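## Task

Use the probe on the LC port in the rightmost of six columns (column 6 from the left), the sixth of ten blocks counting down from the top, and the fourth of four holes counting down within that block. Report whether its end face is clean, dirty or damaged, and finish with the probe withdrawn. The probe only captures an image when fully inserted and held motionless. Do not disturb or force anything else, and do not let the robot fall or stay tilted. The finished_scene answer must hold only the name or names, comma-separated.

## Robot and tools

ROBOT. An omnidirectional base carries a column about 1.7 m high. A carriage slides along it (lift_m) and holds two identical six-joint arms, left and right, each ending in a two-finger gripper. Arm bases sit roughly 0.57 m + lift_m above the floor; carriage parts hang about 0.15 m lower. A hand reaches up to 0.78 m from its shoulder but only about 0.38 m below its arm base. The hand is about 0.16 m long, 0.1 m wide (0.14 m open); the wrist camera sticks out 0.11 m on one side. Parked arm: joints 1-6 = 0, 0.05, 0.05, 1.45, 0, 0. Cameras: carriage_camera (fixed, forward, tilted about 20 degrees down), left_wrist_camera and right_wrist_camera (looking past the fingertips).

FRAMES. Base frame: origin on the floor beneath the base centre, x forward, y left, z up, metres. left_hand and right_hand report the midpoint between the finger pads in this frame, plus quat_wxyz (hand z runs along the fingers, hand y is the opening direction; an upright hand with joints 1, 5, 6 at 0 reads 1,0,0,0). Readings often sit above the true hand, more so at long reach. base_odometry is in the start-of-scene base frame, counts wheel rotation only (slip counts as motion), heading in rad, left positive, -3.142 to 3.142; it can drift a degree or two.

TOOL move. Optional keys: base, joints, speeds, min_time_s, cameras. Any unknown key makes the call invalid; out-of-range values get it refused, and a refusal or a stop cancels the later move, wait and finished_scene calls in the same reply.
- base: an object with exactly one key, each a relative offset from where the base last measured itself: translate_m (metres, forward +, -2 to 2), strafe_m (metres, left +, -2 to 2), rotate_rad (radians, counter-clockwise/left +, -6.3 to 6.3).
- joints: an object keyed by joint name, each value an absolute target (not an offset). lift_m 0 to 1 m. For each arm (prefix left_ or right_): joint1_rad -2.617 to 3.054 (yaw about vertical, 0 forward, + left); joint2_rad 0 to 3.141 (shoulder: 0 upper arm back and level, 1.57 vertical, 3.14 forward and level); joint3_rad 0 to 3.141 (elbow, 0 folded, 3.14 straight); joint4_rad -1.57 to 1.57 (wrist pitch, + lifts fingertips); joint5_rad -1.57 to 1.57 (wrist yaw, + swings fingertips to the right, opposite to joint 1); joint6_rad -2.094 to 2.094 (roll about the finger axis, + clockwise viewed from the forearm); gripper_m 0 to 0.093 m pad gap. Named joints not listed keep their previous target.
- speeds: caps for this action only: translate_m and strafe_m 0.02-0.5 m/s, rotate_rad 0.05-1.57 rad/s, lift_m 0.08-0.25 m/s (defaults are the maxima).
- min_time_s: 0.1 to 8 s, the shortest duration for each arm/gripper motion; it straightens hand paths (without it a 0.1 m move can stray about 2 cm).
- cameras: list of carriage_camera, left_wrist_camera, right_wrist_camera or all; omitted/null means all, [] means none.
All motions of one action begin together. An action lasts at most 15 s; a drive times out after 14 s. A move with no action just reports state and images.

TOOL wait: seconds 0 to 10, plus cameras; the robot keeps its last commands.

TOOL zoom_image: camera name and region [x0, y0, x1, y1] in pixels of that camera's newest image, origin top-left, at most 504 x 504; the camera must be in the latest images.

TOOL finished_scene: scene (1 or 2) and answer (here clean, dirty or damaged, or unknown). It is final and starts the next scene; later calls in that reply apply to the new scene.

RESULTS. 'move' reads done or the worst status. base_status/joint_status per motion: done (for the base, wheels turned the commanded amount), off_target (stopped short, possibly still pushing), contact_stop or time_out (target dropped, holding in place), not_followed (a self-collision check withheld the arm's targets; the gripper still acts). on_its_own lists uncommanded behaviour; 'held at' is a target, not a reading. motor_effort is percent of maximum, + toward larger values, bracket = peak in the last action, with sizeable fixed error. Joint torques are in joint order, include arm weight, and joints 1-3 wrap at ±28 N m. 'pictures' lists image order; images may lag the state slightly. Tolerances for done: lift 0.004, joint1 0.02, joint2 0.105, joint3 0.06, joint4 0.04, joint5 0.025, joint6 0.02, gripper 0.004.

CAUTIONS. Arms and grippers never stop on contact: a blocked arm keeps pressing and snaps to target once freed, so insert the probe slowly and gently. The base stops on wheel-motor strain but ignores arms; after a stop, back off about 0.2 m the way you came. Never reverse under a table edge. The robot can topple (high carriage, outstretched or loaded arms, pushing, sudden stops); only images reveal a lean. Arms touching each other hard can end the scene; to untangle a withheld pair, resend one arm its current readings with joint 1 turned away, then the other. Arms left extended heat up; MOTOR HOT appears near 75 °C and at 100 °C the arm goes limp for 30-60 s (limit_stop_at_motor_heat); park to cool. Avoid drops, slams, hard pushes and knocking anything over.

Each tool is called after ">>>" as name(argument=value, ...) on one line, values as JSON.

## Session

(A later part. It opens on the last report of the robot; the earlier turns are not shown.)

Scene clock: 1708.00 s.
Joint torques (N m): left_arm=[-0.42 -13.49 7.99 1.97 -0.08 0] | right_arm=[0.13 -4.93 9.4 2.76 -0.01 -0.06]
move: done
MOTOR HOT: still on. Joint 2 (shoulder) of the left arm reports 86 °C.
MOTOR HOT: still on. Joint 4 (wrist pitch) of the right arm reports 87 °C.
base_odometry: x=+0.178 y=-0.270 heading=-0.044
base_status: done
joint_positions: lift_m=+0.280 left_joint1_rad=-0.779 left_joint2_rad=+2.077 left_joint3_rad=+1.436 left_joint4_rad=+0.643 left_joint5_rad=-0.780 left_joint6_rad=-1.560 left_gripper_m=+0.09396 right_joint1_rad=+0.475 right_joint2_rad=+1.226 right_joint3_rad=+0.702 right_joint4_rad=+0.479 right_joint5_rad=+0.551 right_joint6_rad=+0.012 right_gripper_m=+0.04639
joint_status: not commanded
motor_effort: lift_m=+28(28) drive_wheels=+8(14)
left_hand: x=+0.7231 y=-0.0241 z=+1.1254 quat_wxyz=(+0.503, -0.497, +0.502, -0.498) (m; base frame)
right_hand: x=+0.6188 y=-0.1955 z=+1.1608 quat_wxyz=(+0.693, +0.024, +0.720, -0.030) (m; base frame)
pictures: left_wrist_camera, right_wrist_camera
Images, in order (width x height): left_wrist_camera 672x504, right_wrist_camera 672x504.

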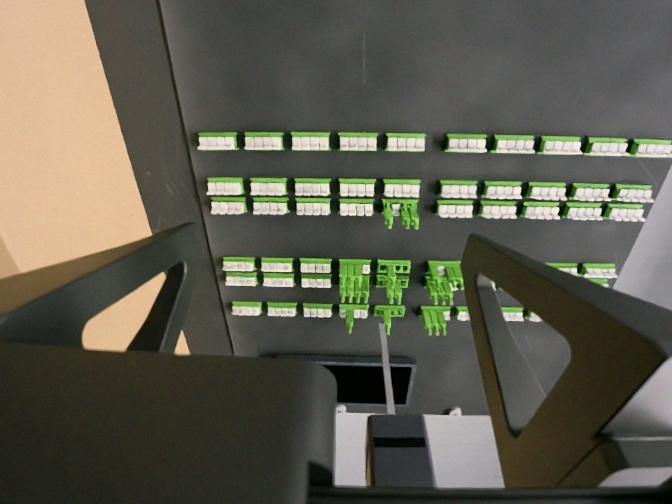

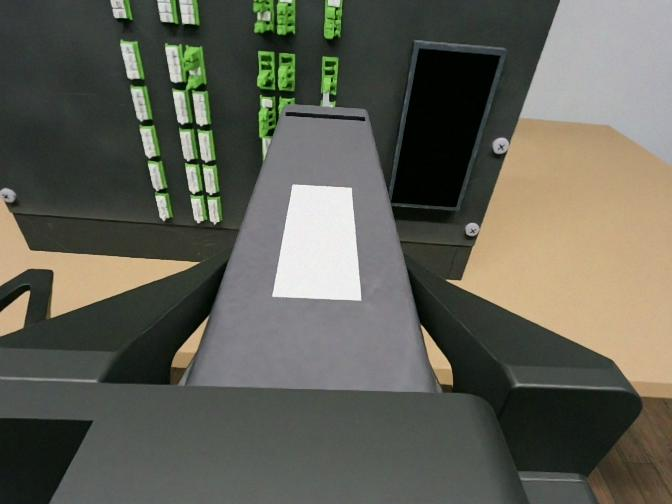

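>>> move(base={"translate_m": 0.008}, speeds={"translate_m": 0.02}, cameras=["right_wrist_camera", "left_wrist_camera"])

>>> zoom_image(camera="left_wrist_camera", region=[366, 300, 406, 340])

>>> zoom_image(camera="right_wrist_camera", region=[306, 50, 346, 110])

Scene clock: 1716.50 s.
Joint torques (N m): left_arm=[-0.4 -13.19 8.18 2 -0.05 -0.06] | right_arm=[0.03 -4.71 9.33 2.73 0.02 -0.08]
move: done
MOTOR HOT: still on. Joint 2 (shoulder) of the left arm reports 86 °C.
MOTOR HOT: still on. Joint 4 (wrist pitch) of the right arm reports 87 °C.
base_odometry: x=+0.186 y=-0.270 heading=-0.043
base_status: done
joint_positions: lift_m=+0.280 left_joint1_rad=-0.779 left_joint2_rad=+2.077 left_joint3_rad=+1.436 left_joint4_rad=+0.643 left_joint5_rad=-0.780 left_joint6_rad=-1.560 left_gripper_m=+0.09396 right_joint1_rad=+0.475 right_joint2_rad=+1.226 right_joint3_rad=+0.702 right_joint4_rad=+0.479 right_joint5_rad=+0.551 right_joint6_rad=+0.012 right_gripper_m=+0.04639
joint_status: not commanded
motor_effort: lift_m=+28(28) drive_wheels=-5(15)
left_hand: x=+0.7231 y=-0.0241 z=+1.1254 quat_wxyz=(+0.503, -0.497, +0.502, -0.498) (m; base frame)
right_hand: x=+0.6188 y=-0.1955 z=+1.1607 quat_wxyz=(+0.693, +0.024, +0.720, -0.030) (m; base frame)
pictures: left_wrist_camera, right_wrist_camera
Images, in order (width x height): left_wrist_camera 672x504, right_wrist_camera 672x504.

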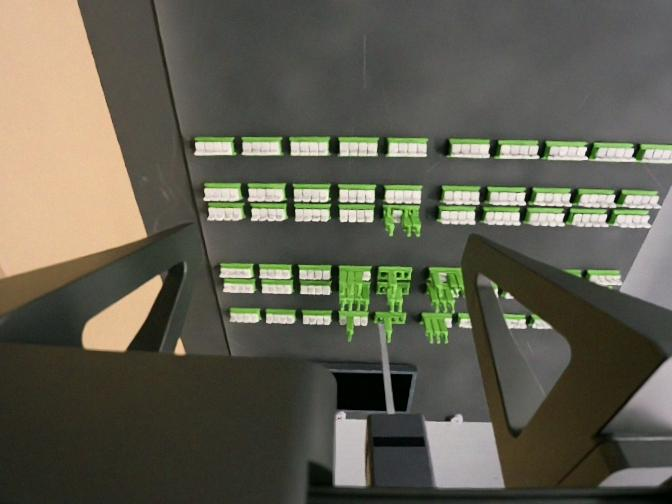

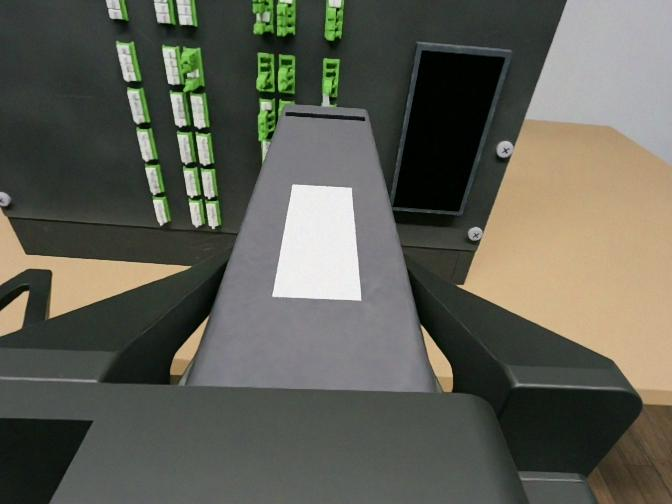

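Scaled by 12.600 from the camera's 672x504 image, which has a finer 960x720 frame.

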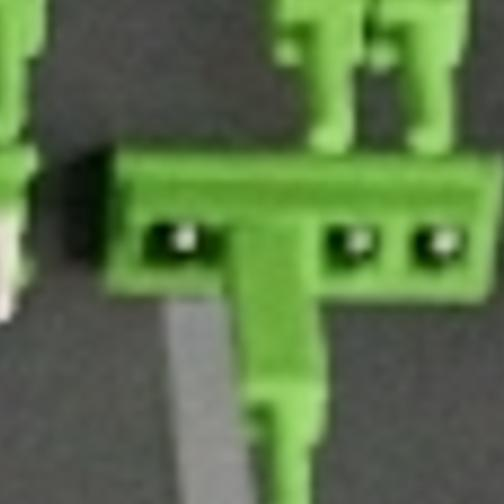

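Scaled by 8.400 from the camera's 672x504 image, which has a finer 960x720 frame.

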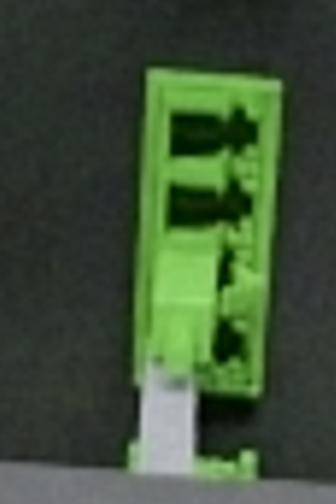

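>>> move(base={"strafe_m": -0.0008}, speeds={"strafe_m": 0.02}, cameras=["right_wrist_camera"])

>>> zoom_image(camera="right_wrist_camera", region=[306, 50, 346, 110])

Scene clock: 1732.93 s.
Joint torques (N m): left_arm=[-0.44 -13.08 8.27 1.88 -0.07 -0.04] | right_arm=[0.05 -4.75 9.37 2.75 0.04 -0.06]
move: done
MOTOR HOT: still on. Joint 2 (shoulder) of the left arm reports 86 °C.
MOTOR HOT: still on. Joint 4 (wrist pitch) of the right arm reports 88 °C.
base_odometry: x=+0.186 y=-0.271 heading=-0.042
base_status: done
joint_positions: lift_m=+0.280 left_joint1_rad=-0.779 left_joint2_rad=+2.077 left_joint3_rad=+1.436 left_joint4_rad=+0.643 left_joint5_rad=-0.780 left_joint6_rad=-1.560 left_gripper_m=+0.09396 right_joint1_rad=+0.475 right_joint2_rad=+1.226 right_joint3_rad=+0.702 right_joint4_rad=+0.479 right_joint5_rad=+0.551 right_joint6_rad=+0.012 right_gripper_m=+0.04639
joint_status: not commanded
motor_effort: lift_m=+28(28) drive_wheels=+5(9)
left_hand: x=+0.7231 y=-0.0241 z=+1.1254 quat_wxyz=(+0.503, -0.497, +0.502, -0.498) (m; base frame)
right_hand: x=+0.6188 y=-0.1954 z=+1.1607 quat_wxyz=(+0.693, +0.024, +0.720, -0.030) (m; base frame)
pictures: right_wrist_camera
Images, in order (width x height): right_wrist_camera 672x504.

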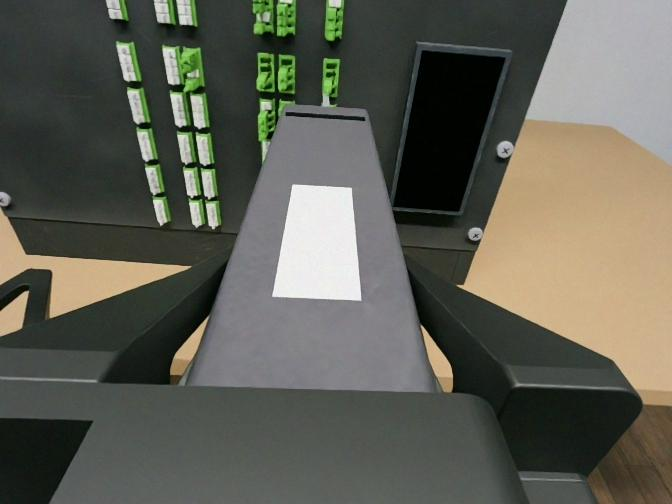

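Scaled by 8.400 from the camera's 672x504 image, which has a finer 960x720 frame.

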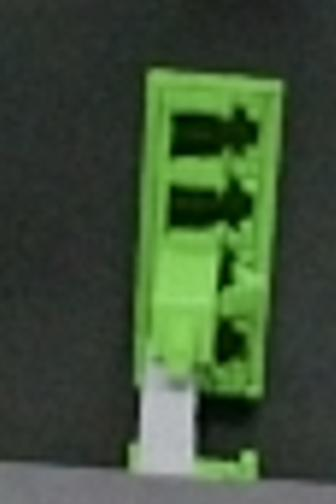

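>>> move(base={"rotate_rad": -0.0025}, speeds={"rotate_rad": 0.05}, cameras=["right_wrist_camera"])

>>> zoom_image(camera="right_wrist_camera", region=[306, 50, 346, 110])

Scene clock: 1735.77 s.
Joint torques (N m): left_arm=[-0.21 -13.16 8.2 1.95 -0.06 -0.06] | right_arm=[-0.01 -4.67 9.31 2.74 0.02 -0.05]
move: done
MOTOR HOT: still on. Joint 2 (shoulder) of the left arm reports 86 °C.
MOTOR HOT: still on. Joint 4 (wrist pitch) of the right arm reports 88 °C.
base_odometry: x=+0.186 y=-0.271 heading=-0.044
base_status: done
joint_positions: lift_m=+0.280 left_joint1_rad=-0.779 left_joint2_rad=+2.077 left_joint3_rad=+1.436 left_joint4_rad=+0.643 left_joint5_rad=-0.780 left_joint6_rad=-1.560 left_gripper_m=+0.09396 right_joint1_rad=+0.475 right_joint2_rad=+1.226 right_joint3_rad=+0.702 right_joint4_rad=+0.479 right_joint5_rad=+0.551 right_joint6_rad=+0.012 right_gripper_m=+0.04639
joint_status: not commanded
motor_effort: lift_m=+28(28) drive_wheels=-6(11)
left_hand: x=+0.7231 y=-0.0241 z=+1.1254 quat_wxyz=(+0.503, -0.497, +0.502, -0.498) (m; base frame)
right_hand: x=+0.6188 y=-0.1954 z=+1.1607 quat_wxyz=(+0.693, +0.024, +0.720, -0.030) (m; base frame)
pictures: right_wrist_camera
Images, in order (width x height): right_wrist_camera 672x504.

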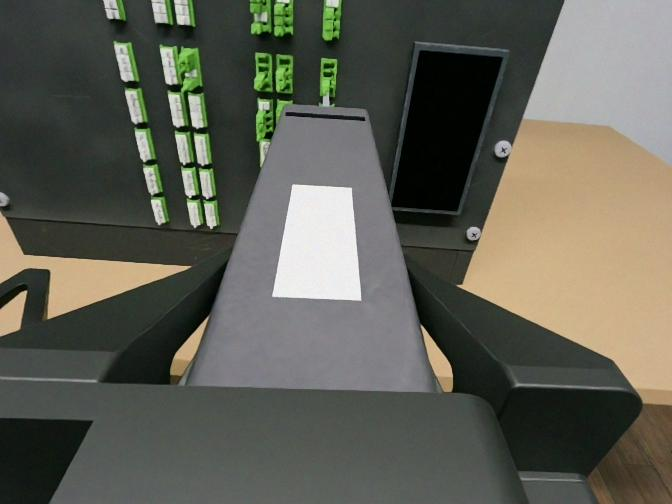

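Scaled by 8.400 from the camera's 672x504 image, which has a finer 960x720 frame.

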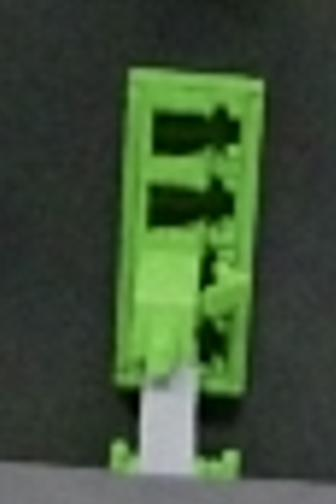

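>>> move(base={"translate_m": 0.005}, speeds={"translate_m": 0.02}, cameras=["right_wrist_camera", "left_wrist_camera"])

>>> zoom_image(camera="left_wrist_camera", region=[366, 300, 406, 340])

>>> zoom_image(camera="right_wrist_camera", region=[306, 50, 346, 110])

Scene clock: 1740.73 s.
Joint torques (N m): left_arm=[-0.31 -13.18 8.18 1.9 -0.09 -0.05] | right_arm=[0.02 -4.72 9.36 2.77 0.07 -0.06]
move: done
MOTOR HOT: still on. Joint 2 (shoulder) of the left arm reports 87 °C.
MOTOR HOT: still on. Joint 4 (wrist pitch) of the right arm reports 88 °C.
base_odometry: x=+0.191 y=-0.271 heading=-0.043
base_status: done
joint_positions: lift_m=+0.280 left_joint1_rad=-0.779 left_joint2_rad=+2.077 left_joint3_rad=+1.436 left_joint4_rad=+0.643 left_joint5_rad=-0.780 left_joint6_rad=-1.560 left_gripper_m=+0.09396 right_joint1_rad=+0.475 right_joint2_rad=+1.226 right_joint3_rad=+0.702 right_joint4_rad=+0.478 right_joint5_rad=+0.551 right_joint6_rad=+0.012 right_gripper_m=+0.04639
joint_status: not commanded
motor_effort: lift_m=+28(28) drive_wheels=-9(16)
left_hand: x=+0.7231 y=-0.0241 z=+1.1254 quat_wxyz=(+0.503, -0.497, +0.502, -0.498) (m; base frame)
right_hand: x=+0.6188 y=-0.1954 z=+1.1606 quat_wxyz=(+0.693, +0.023, +0.720, -0.030) (m; base frame)
pictures: left_wrist_camera, right_wrist_camera
Images, in order (width x height): left_wrist_camera 672x504, right_wrist_camera 672x504.

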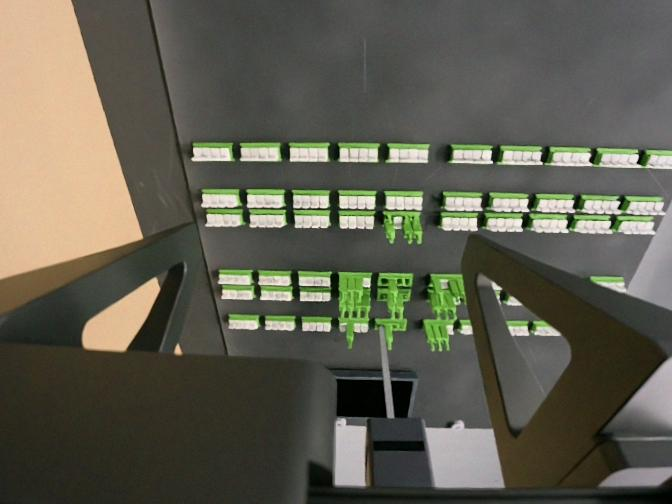

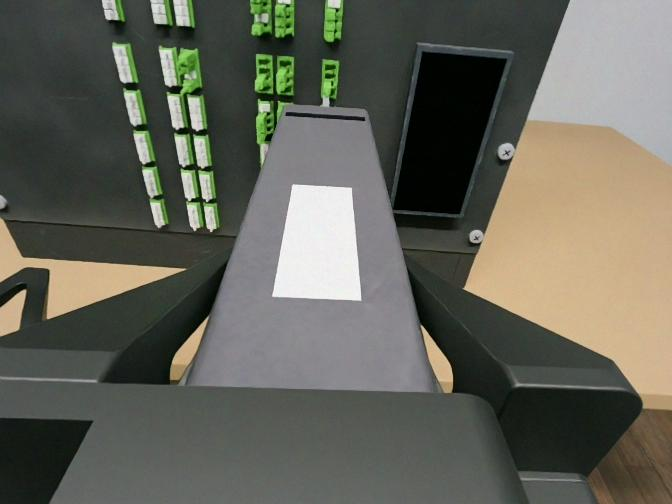

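Scaled by 12.600 from the camera's 672x504 image, which has a finer 960x720 frame.

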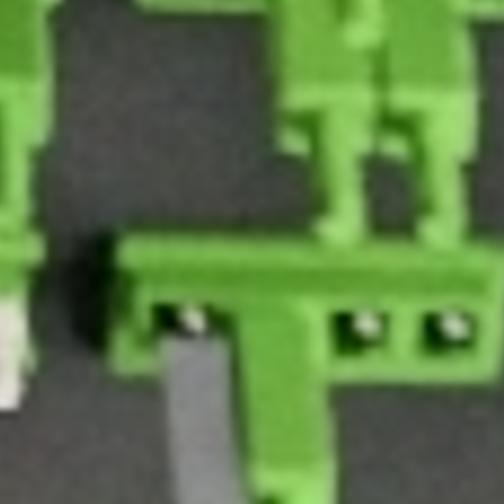

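Scaled by 8.400 from the camera's 672x504 image, which has a finer 960x720 frame.

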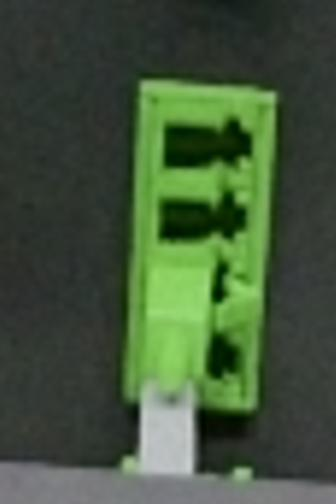

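>>> move(base={"rotate_rad": -0.0015}, speeds={"rotate_rad": 0.05}, cameras=["right_wrist_camera"])

>>> zoom_image(camera="right_wrist_camera", region=[306, 50, 346, 110])

Scene clock: 1745.27 s.
Joint torques (N m): left_arm=[-0.49 -13.15 8.13 1.99 -0.05 0.02] | right_arm=[-0.03 -4.75 9.33 2.75 0.04 -0.07]
move: done
MOTOR HOT: still on. Joint 2 (shoulder) of the left arm reports 87 °C.
MOTOR HOT: still on. Joint 4 (wrist pitch) of the right arm reports 88 °C.
base_odometry: x=+0.191 y=-0.271 heading=-0.044
base_status: done
joint_positions: lift_m=+0.280 left_joint1_rad=-0.779 left_joint2_rad=+2.077 left_joint3_rad=+1.436 left_joint4_rad=+0.643 left_joint5_rad=-0.780 left_joint6_rad=-1.560 left_gripper_m=+0.09396 right_joint1_rad=+0.475 right_joint2_rad=+1.226 right_joint3_rad=+0.702 right_joint4_rad=+0.478 right_joint5_rad=+0.551 right_joint6_rad=+0.012 right_gripper_m=+0.04639
joint_status: not commanded
motor_effort: lift_m=+28(28) drive_wheels=+10(10)
left_hand: x=+0.7231 y=-0.0241 z=+1.1254 quat_wxyz=(+0.503, -0.497, +0.502, -0.498) (m; base frame)
right_hand: x=+0.6188 y=-0.1954 z=+1.1606 quat_wxyz=(+0.693, +0.023, +0.720, -0.030) (m; base frame)
pictures: right_wrist_camera
Images, in order (width x height): right_wrist_camera 672x504.

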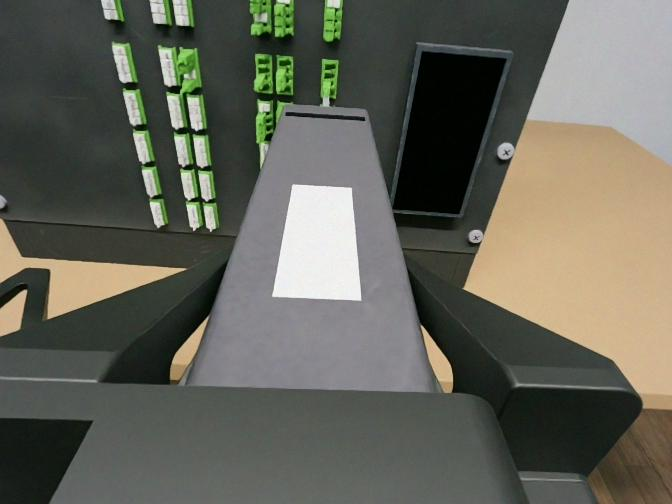

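Scaled by 8.400 from the camera's 672x504 image, which has a finer 960x720 frame.

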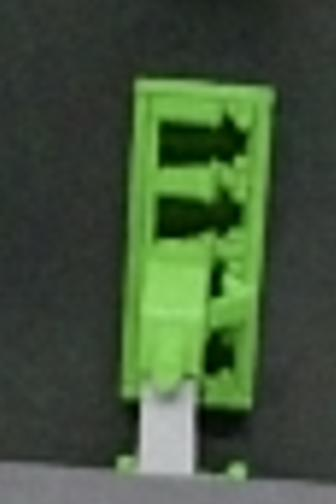

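>>> move(base={"translate_m": 0.003}, speeds={"translate_m": 0.02}, cameras=["right_wrist_camera", "left_wrist_camera"])

>>> zoom_image(camera="left_wrist_camera", region=[366, 305, 406, 345])

>>> zoom_image(camera="right_wrist_camera", region=[306, 50, 346, 110])

Scene clock: 1751.47 s.
Joint torques (N m): left_arm=[-0.46 -13.09 8.06 1.99 -0.07 -0.04] | right_arm=[0.05 -4.66 9.37 2.78 0.01 -0.06]
move: done
MOTOR HOT: still on. Joint 2 (shoulder) of the left arm reports 87 °C.
MOTOR HOT: still on. Joint 4 (wrist pitch) of the right arm reports 88 °C.
base_odometry: x=+0.194 y=-0.271 heading=-0.043
base_status: done
joint_positions: lift_m=+0.280 left_joint1_rad=-0.779 left_joint2_rad=+2.077 left_joint3_rad=+1.436 left_joint4_rad=+0.643 left_joint5_rad=-0.780 left_joint6_rad=-1.560 left_gripper_m=+0.09396 right_joint1_rad=+0.475 right_joint2_rad=+1.226 right_joint3_rad=+0.702 right_joint4_rad=+0.478 right_joint5_rad=+0.552 right_joint6_rad=+0.012 right_gripper_m=+0.04639
joint_status: not commanded
motor_effort: lift_m=+28(28) drive_wheels=-2(14)
left_hand: x=+0.7231 y=-0.0241 z=+1.1254 quat_wxyz=(+0.503, -0.497, +0.502, -0.498) (m; base frame)
right_hand: x=+0.6188 y=-0.1955 z=+1.1605 quat_wxyz=(+0.693, +0.024, +0.720, -0.031) (m; base frame)
pictures: left_wrist_camera, right_wrist_camera
Images, in order (width x height): left_wrist_camera 672x504, right_wrist_camera 672x504.

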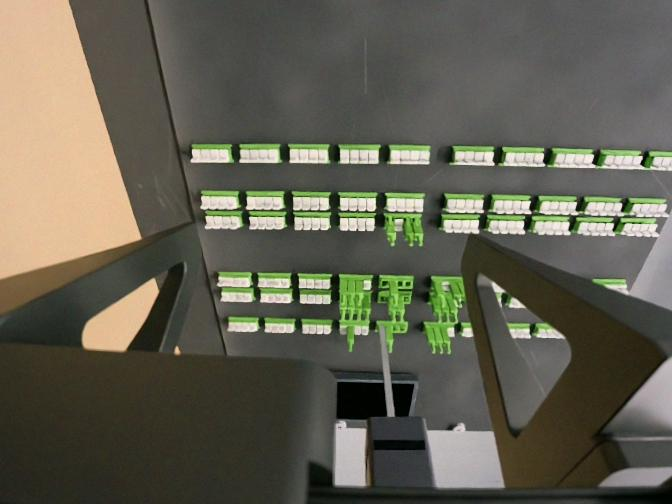

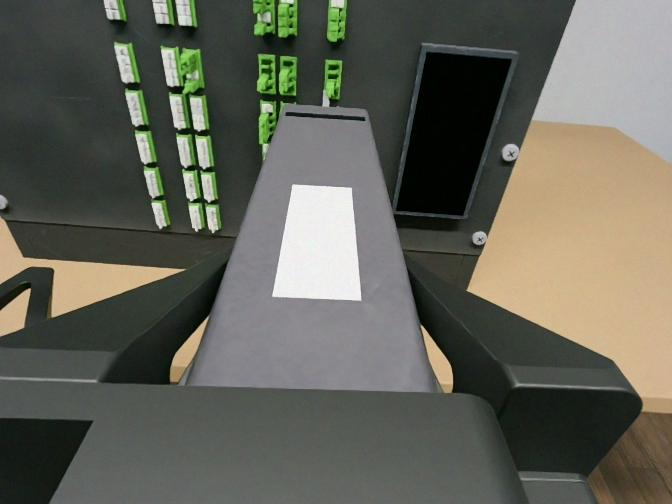

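Scaled by 12.600 from the camera's 672x504 image, which has a finer 960x720 frame.

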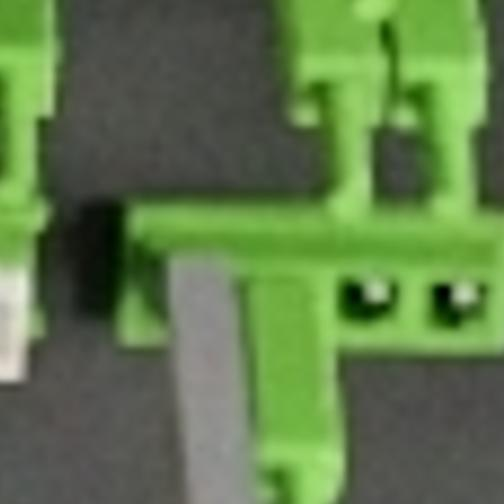

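Scaled by 8.400 from the camera's 672x504 image, which has a finer 960x720 frame.

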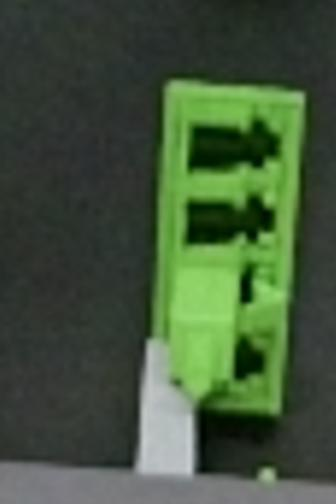

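>>> move(base={"rotate_rad": -0.0035}, speeds={"rotate_rad": 0.05}, cameras=["right_wrist_camera", "left_wrist_camera"])

>>> zoom_image(camera="right_wrist_camera", region=[306, 50, 346, 110])

>>> zoom_image(camera="left_wrist_camera", region=[366, 305, 406, 345])

Scene clock: 1756.33 s.
Joint torques (N m): left_arm=[-0.55 -13.14 8.13 1.97 -0.07 -0.07] | right_arm=[0.05 -4.77 9.43 2.77 0.09 -0.06]
move: done
MOTOR HOT: still on. Joint 2 (shoulder) of the left arm reports 87 °C.
MOTOR HOT: still on. Joint 4 (wrist pitch) of the right arm reports 87 °C.
base_odometry: x=+0.194 y=-0.271 heading=-0.046
base_status: done
joint_positions: lift_m=+0.280 left_joint1_rad=-0.779 left_joint2_rad=+2.077 left_joint3_rad=+1.436 left_joint4_rad=+0.643 left_joint5_rad=-0.780 left_joint6_rad=-1.560 left_gripper_m=+0.09396 right_joint1_rad=+0.475 right_joint2_rad=+1.226 right_joint3_rad=+0.702 right_joint4_rad=+0.478 right_joint5_rad=+0.552 right_joint6_rad=+0.012 right_gripper_m=+0.04639
joint_status: not commanded
motor_effort: lift_m=+28(28) drive_wheels=-8(11)
left_hand: x=+0.7231 y=-0.0241 z=+1.1254 quat_wxyz=(+0.503, -0.497, +0.502, -0.498) (m; base frame)
right_hand: x=+0.6188 y=-0.1955 z=+1.1605 quat_wxyz=(+0.693, +0.024, +0.720, -0.031) (m; base frame)
pictures: left_wrist_camera, right_wrist_camera
Images, in order (width x height): left_wrist_camera 672x504, right_wrist_camera 672x504.

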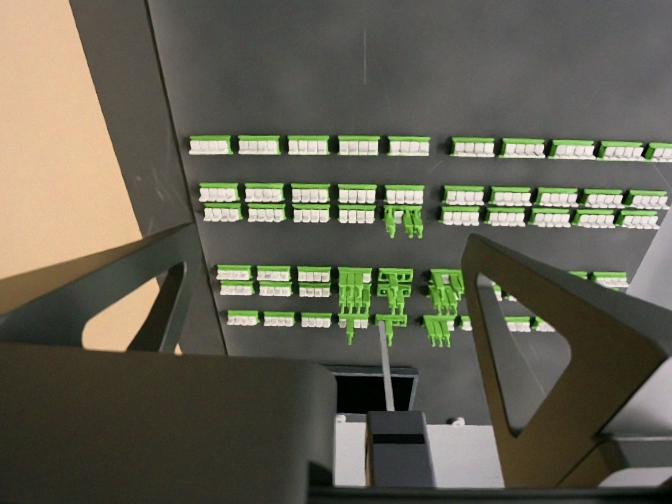

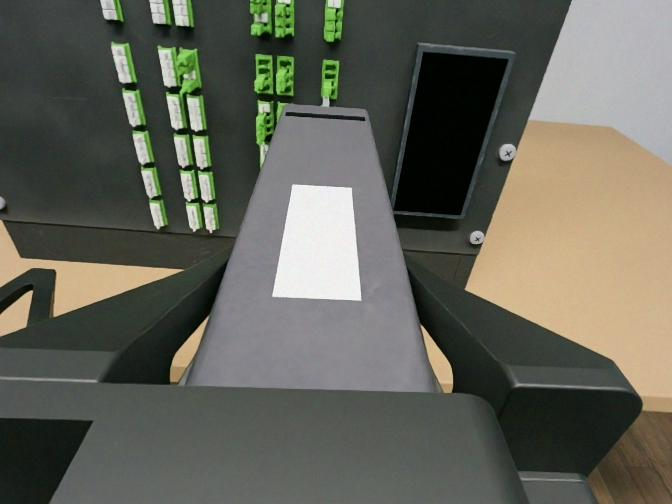

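Scaled by 8.400 from the camera's 672x504 image, which has a finer 960x720 frame.

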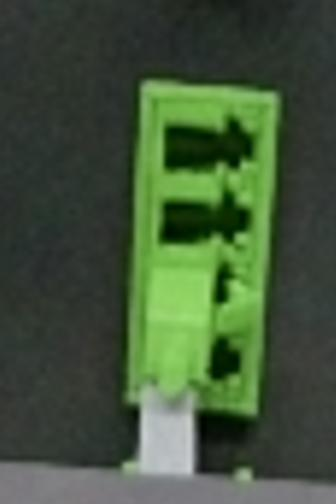

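Scaled by 12.600 from the camera's 672x504 image, which has a finer 960x720 frame.

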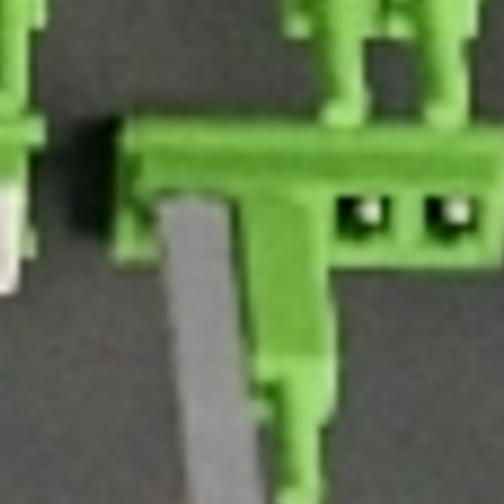

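>>> move(base={"rotate_rad": -0.002}, speeds={"rotate_rad": 0.05}, cameras=["right_wrist_camera", "left_wrist_camera"])

>>> zoom_image(camera="right_wrist_camera", region=[306, 50, 346, 110])

>>> zoom_image(camera="left_wrist_camera", region=[366, 305, 406, 345])

Scene clock: 1761.70 s.
Joint torques (N m): left_arm=[-0.46 -13.38 7.99 1.96 -0.1 -0.05] | right_arm=[0.01 -4.74 9.36 2.75 0.03 -0.05]
move: done
MOTOR HOT: still on. Joint 2 (shoulder) of the left arm reports 87 °C.
MOTOR HOT: still on. Joint 4 (wrist pitch) of the right arm reports 87 °C.
base_odometry: x=+0.194 y=-0.271 heading=-0.047
base_status: done
joint_positions: lift_m=+0.280 left_joint1_rad=-0.779 left_joint2_rad=+2.077 left_joint3_rad=+1.436 left_joint4_rad=+0.643 left_joint5_rad=-0.780 left_joint6_rad=-1.560 left_gripper_m=+0.09396 right_joint1_rad=+0.475 right_joint2_rad=+1.226 right_joint3_rad=+0.702 right_joint4_rad=+0.478 right_joint5_rad=+0.552 right_joint6_rad=+0.012 right_gripper_m=+0.04639
joint_status: not commanded
motor_effort: lift_m=+28(28) drive_wheels=-9(14)
left_hand: x=+0.7231 y=-0.0241 z=+1.1254 quat_wxyz=(+0.503, -0.497, +0.502, -0.498) (m; base frame)
right_hand: x=+0.6188 y=-0.1955 z=+1.1605 quat_wxyz=(+0.693, +0.024, +0.720, -0.031) (m; base frame)
pictures: left_wrist_camera, right_wrist_camera
Images, in order (width x height): left_wrist_camera 672x504, right_wrist_camera 672x504.

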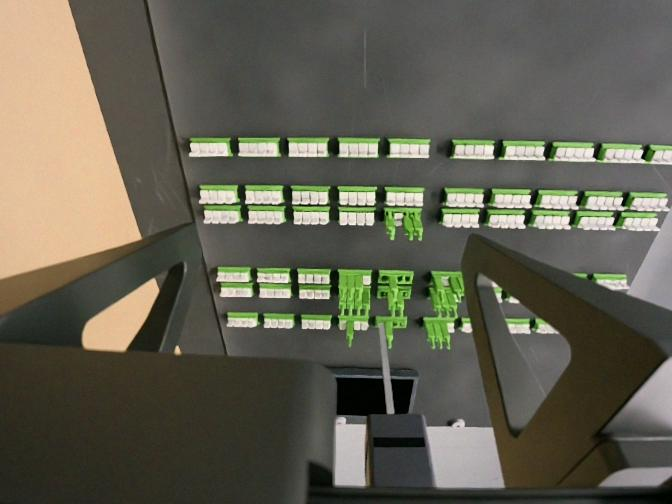

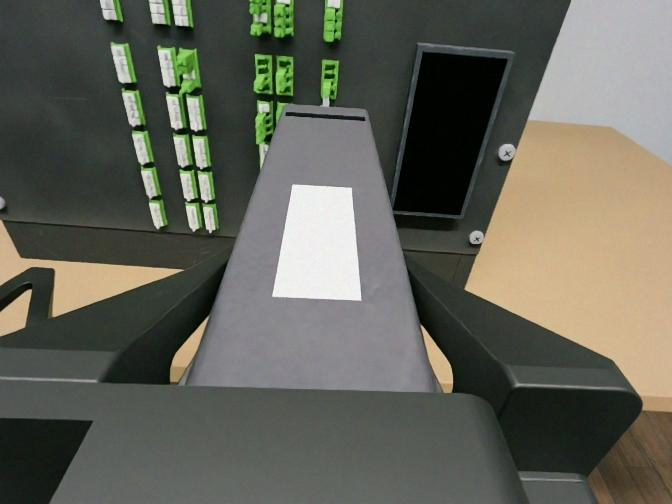

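Scaled by 8.400 from the camera's 672x504 image, which has a finer 960x720 frame.

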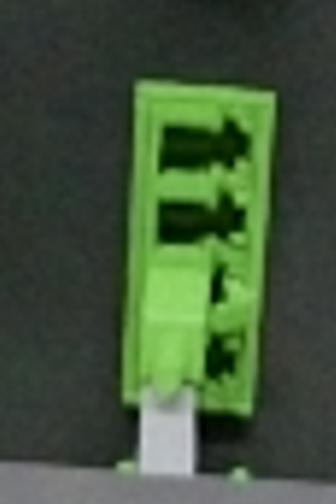

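Scaled by 12.600 from the camera's 672x504 image, which has a finer 960x720 frame.

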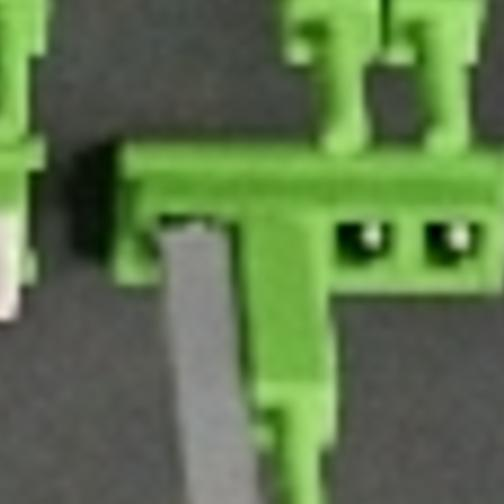

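>>> move(base={"translate_m": 0.0015}, speeds={"translate_m": 0.02}, cameras=["right_wrist_camera", "left_wrist_camera"])

>>> zoom_image(camera="right_wrist_camera", region=[306, 50, 346, 110])

>>> zoom_image(camera="left_wrist_camera", region=[366, 305, 406, 345])

Scene clock: 1769.30 s.
Joint torques (N m): left_arm=[-0.29 -13.45 8.28 1.92 -0.04 -0.05] | right_arm=[-0.17 -4.71 9.43 2.75 0 -0.08]
move: done
MOTOR HOT: still on. Joint 2 (shoulder) of the left arm reports 87 °C.
MOTOR HOT: still on. Joint 4 (wrist pitch) of the right arm reports 87 °C.
base_odometry: x=+0.196 y=-0.271 heading=-0.046
base_status: done
joint_positions: lift_m=+0.280 left_joint1_rad=-0.779 left_joint2_rad=+2.077 left_joint3_rad=+1.436 left_joint4_rad=+0.643 left_joint5_rad=-0.780 left_joint6_rad=-1.560 left_gripper_m=+0.09396 right_joint1_rad=+0.477 right_joint2_rad=+1.225 right_joint3_rad=+0.702 right_joint4_rad=+0.478 right_joint5_rad=+0.554 right_joint6_rad=+0.012 right_gripper_m=+0.04639
joint_status: not commanded
motor_effort: lift_m=+28(28) drive_wheels=-6(18)
left_hand: x=+0.7231 y=-0.0241 z=+1.1254 quat_wxyz=(+0.503, -0.497, +0.502, -0.498) (m; base frame)
right_hand: x=+0.6186 y=-0.1954 z=+1.1606 quat_wxyz=(+0.693, +0.024, +0.720, -0.031) (m; base frame)
pictures: left_wrist_camera, right_wrist_camera
Images, in order (width x height): left_wrist_camera 672x504, right_wrist_camera 672x504.

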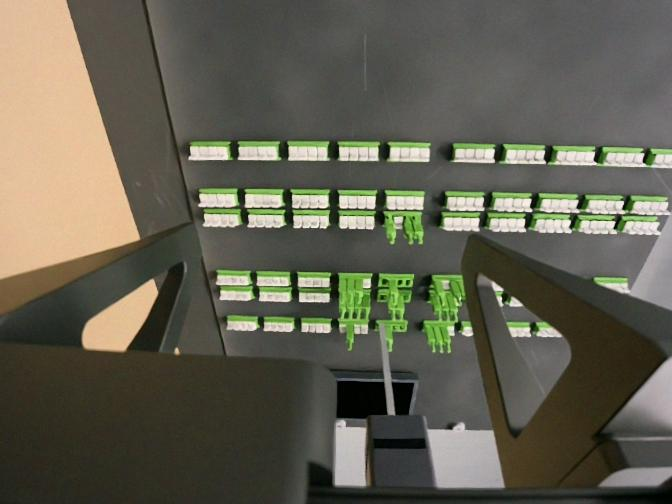

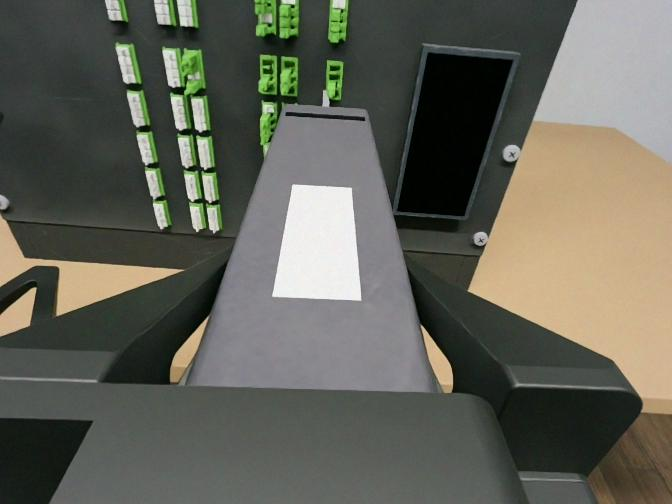

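Scaled by 8.400 from the camera's 672x504 image, which has a finer 960x720 frame.

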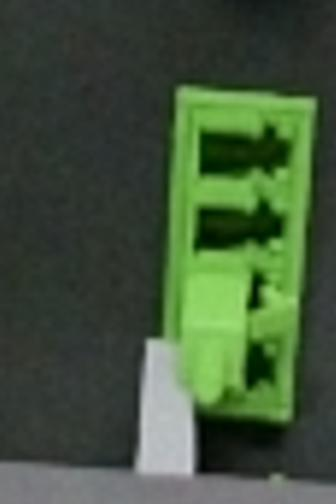

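Scaled by 12.600 from the camera's 672x504 image, which has a finer 960x720 frame.

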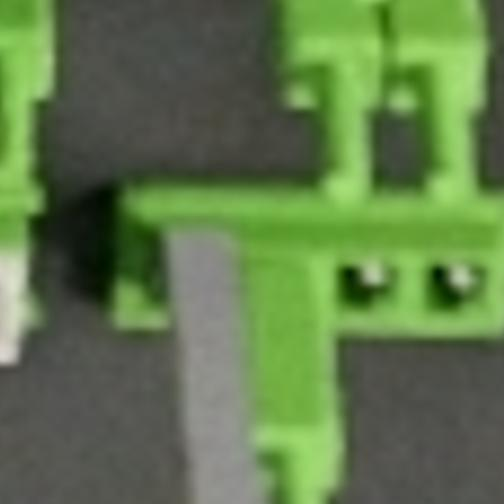

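>>> move(base={"translate_m": -0.012}, speeds={"translate_m": 0.03}, cameras=["right_wrist_camera"])

>>> zoom_image(camera="right_wrist_camera", region=[306, 50, 346, 110])

>>> move(base={"translate_m": 0.004}, speeds={"translate_m": 0.03}, cameras=["right_wrist_camera"])

>>> zoom_image(camera="right_wrist_camera", region=[306, 50, 346, 110])

Scene clock: 1783.07 s.
Joint torques (N m): left_arm=[-0.23 -13.27 7.77 1.93 -0.06 -0.02] | right_arm=[-0.14 -4.71 9.42 2.74 0.01 -0.07]
move: done
MOTOR HOT: still on. Joint 2 (shoulder) of the left arm reports 87 °C.
MOTOR HOT: still on. Joint 4 (wrist pitch) of the right arm reports 87 °C.
base_odometry: x=+0.184 y=-0.270 heading=-0.045
base_status: done
joint_positions: lift_m=+0.280 left_joint1_rad=-0.779 left_joint2_rad=+2.077 left_joint3_rad=+1.436 left_joint4_rad=+0.643 left_joint5_rad=-0.780 left_joint6_rad=-1.560 left_gripper_m=+0.09396 right_joint1_rad=+0.477 right_joint2_rad=+1.225 right_joint3_rad=+0.702 right_joint4_rad=+0.478 right_joint5_rad=+0.554 right_joint6_rad=+0.012 right_gripper_m=+0.04639
joint_status: not commanded
motor_effort: lift_m=+28(28) drive_wheels=+5(17)
left_hand: x=+0.7232 y=-0.0239 z=+1.1254 quat_wxyz=(+0.503, -0.498, +0.502, -0.498) (m; base frame)
right_hand: x=+0.6186 y=-0.1954 z=+1.1607 quat_wxyz=(+0.693, +0.024, +0.720, -0.031) (m; base frame)
pictures: right_wrist_camera
Images, in order (width x height): right_wrist_camera 672x504.

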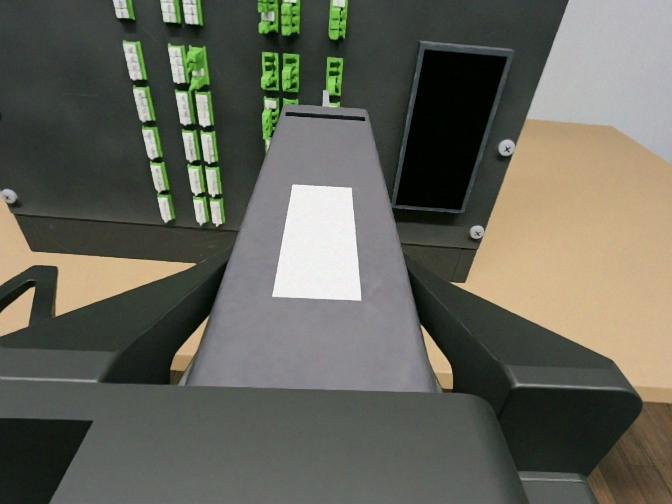

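Scaled by 8.400 from the camera's 672x504 image, which has a finer 960x720 frame.

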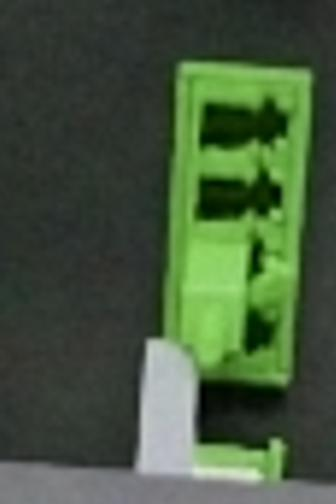

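Scene clock: 1783.80 s.
Joint torques (N m): left_arm=[-0.35 -13.23 7.94 1.88 -0.09 0.01] | right_arm=[-0.17 -4.74 9.31 2.77 0 -0.06]
move: done
MOTOR HOT: still on. Joint 2 (shoulder) of the left arm reports 87 °C.
MOTOR HOT: still on. Joint 4 (wrist pitch) of the right arm reports 87 °C.
base_odometry: x=+0.188 y=-0.270 heading=-0.044
base_status: done
joint_positions: lift_m=+0.280 left_joint1_rad=-0.779 left_joint2_rad=+2.077 left_joint3_rad=+1.436 left_joint4_rad=+0.643 left_joint5_rad=-0.780 left_joint6_rad=-1.560 left_gripper_m=+0.09396 right_joint1_rad=+0.477 right_joint2_rad=+1.225 right_joint3_rad=+0.702 right_joint4_rad=+0.478 right_joint5_rad=+0.553 right_joint6_rad=+0.012 right_gripper_m=+0.04639
joint_status: not commanded
motor_effort: lift_m=+28(28) drive_wheels=-3(17)
left_hand: x=+0.7232 y=-0.0239 z=+1.1254 quat_wxyz=(+0.503, -0.498, +0.502, -0.498) (m; base frame)
right_hand: x=+0.6186 y=-0.1952 z=+1.1606 quat_wxyz=(+0.693, +0.024, +0.720, -0.031) (m; base frame)
pictures: right_wrist_camera
Images, in order (width x height): right_wrist_camera 672x504.

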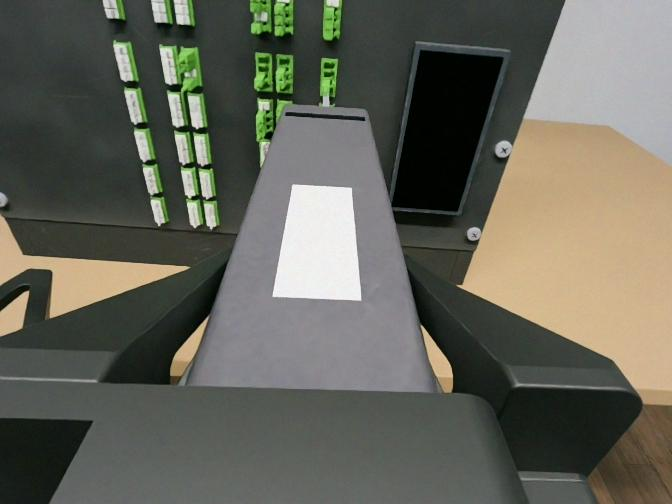

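Scaled by 8.400 from the camera's 672x504 image, which has a finer 960x720 frame.

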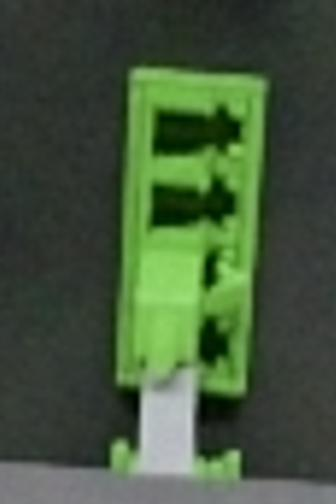

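>>> move(base={"translate_m": 0.006}, speeds={"translate_m": 0.03}, cameras=["right_wrist_camera", "left_wrist_camera"])

>>> zoom_image(camera="right_wrist_camera", region=[306, 50, 346, 110])

>>> zoom_image(camera="left_wrist_camera", region=[366, 305, 406, 345])

Scene clock: 1789.80 s.
Joint torques (N m): left_arm=[-0.49 -13.34 8.02 1.89 0.02 -0.05] | right_arm=[-0.12 -4.68 9.4 2.75 0.02 -0.07]
move: done
MOTOR HOT: still on. Joint 2 (shoulder) of the left arm reports 87 °C.
MOTOR HOT: still on. Joint 4 (wrist pitch) of the right arm reports 87 °C.
base_odometry: x=+0.194 y=-0.271 heading=-0.044
base_status: done
joint_positions: lift_m=+0.280 left_joint1_rad=-0.779 left_joint2_rad=+2.077 left_joint3_rad=+1.436 left_joint4_rad=+0.643 left_joint5_rad=-0.780 left_joint6_rad=-1.560 left_gripper_m=+0.09396 right_joint1_rad=+0.477 right_joint2_rad=+1.225 right_joint3_rad=+0.702 right_joint4_rad=+0.478 right_joint5_rad=+0.553 right_joint6_rad=+0.012 right_gripper_m=+0.04639
joint_status: not commanded
motor_effort: lift_m=+28(28) drive_wheels=-4(13)
left_hand: x=+0.7234 y=-0.0237 z=+1.1253 quat_wxyz=(+0.503, -0.498, +0.502, -0.498) (m; base frame)
right_hand: x=+0.6186 y=-0.1952 z=+1.1606 quat_wxyz=(+0.693, +0.024, +0.720, -0.031) (m; base frame)
pictures: left_wrist_camera, right_wrist_camera
Images, in order (width x height): left_wrist_camera 672x504, right_wrist_camera 672x504.

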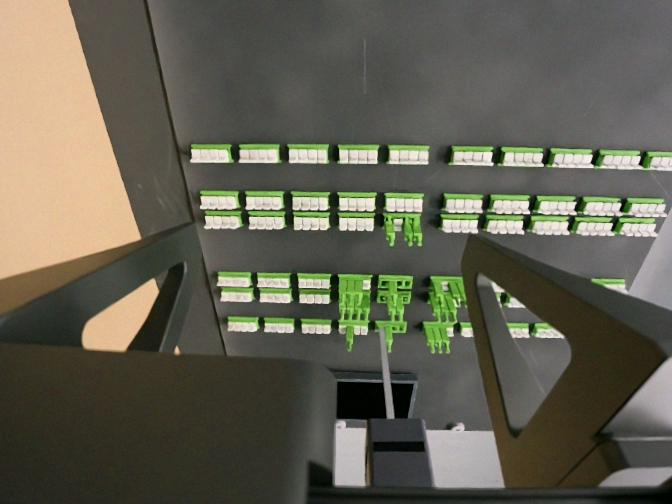

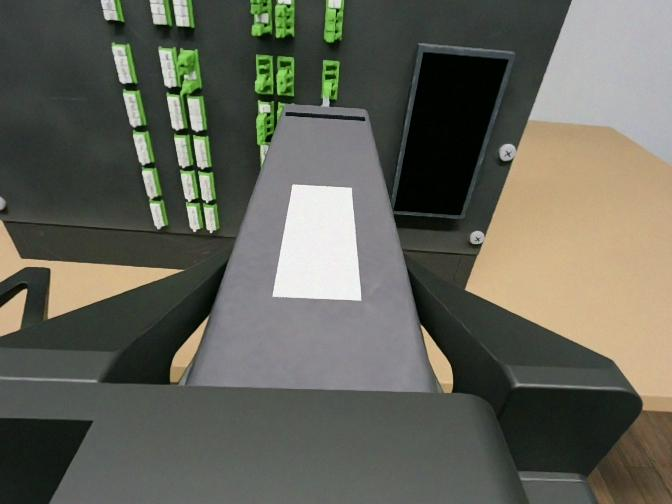

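Scaled by 8.400 from the camera's 672x504 image, which has a finer 960x720 frame.

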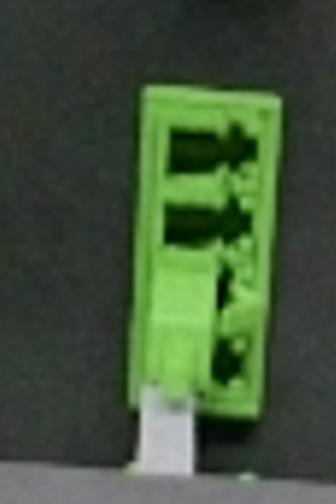

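Scaled by 12.600 from the camera's 672x504 image, which has a finer 960x720 frame.

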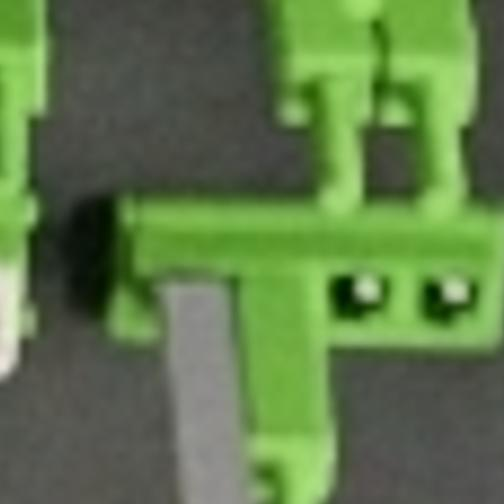

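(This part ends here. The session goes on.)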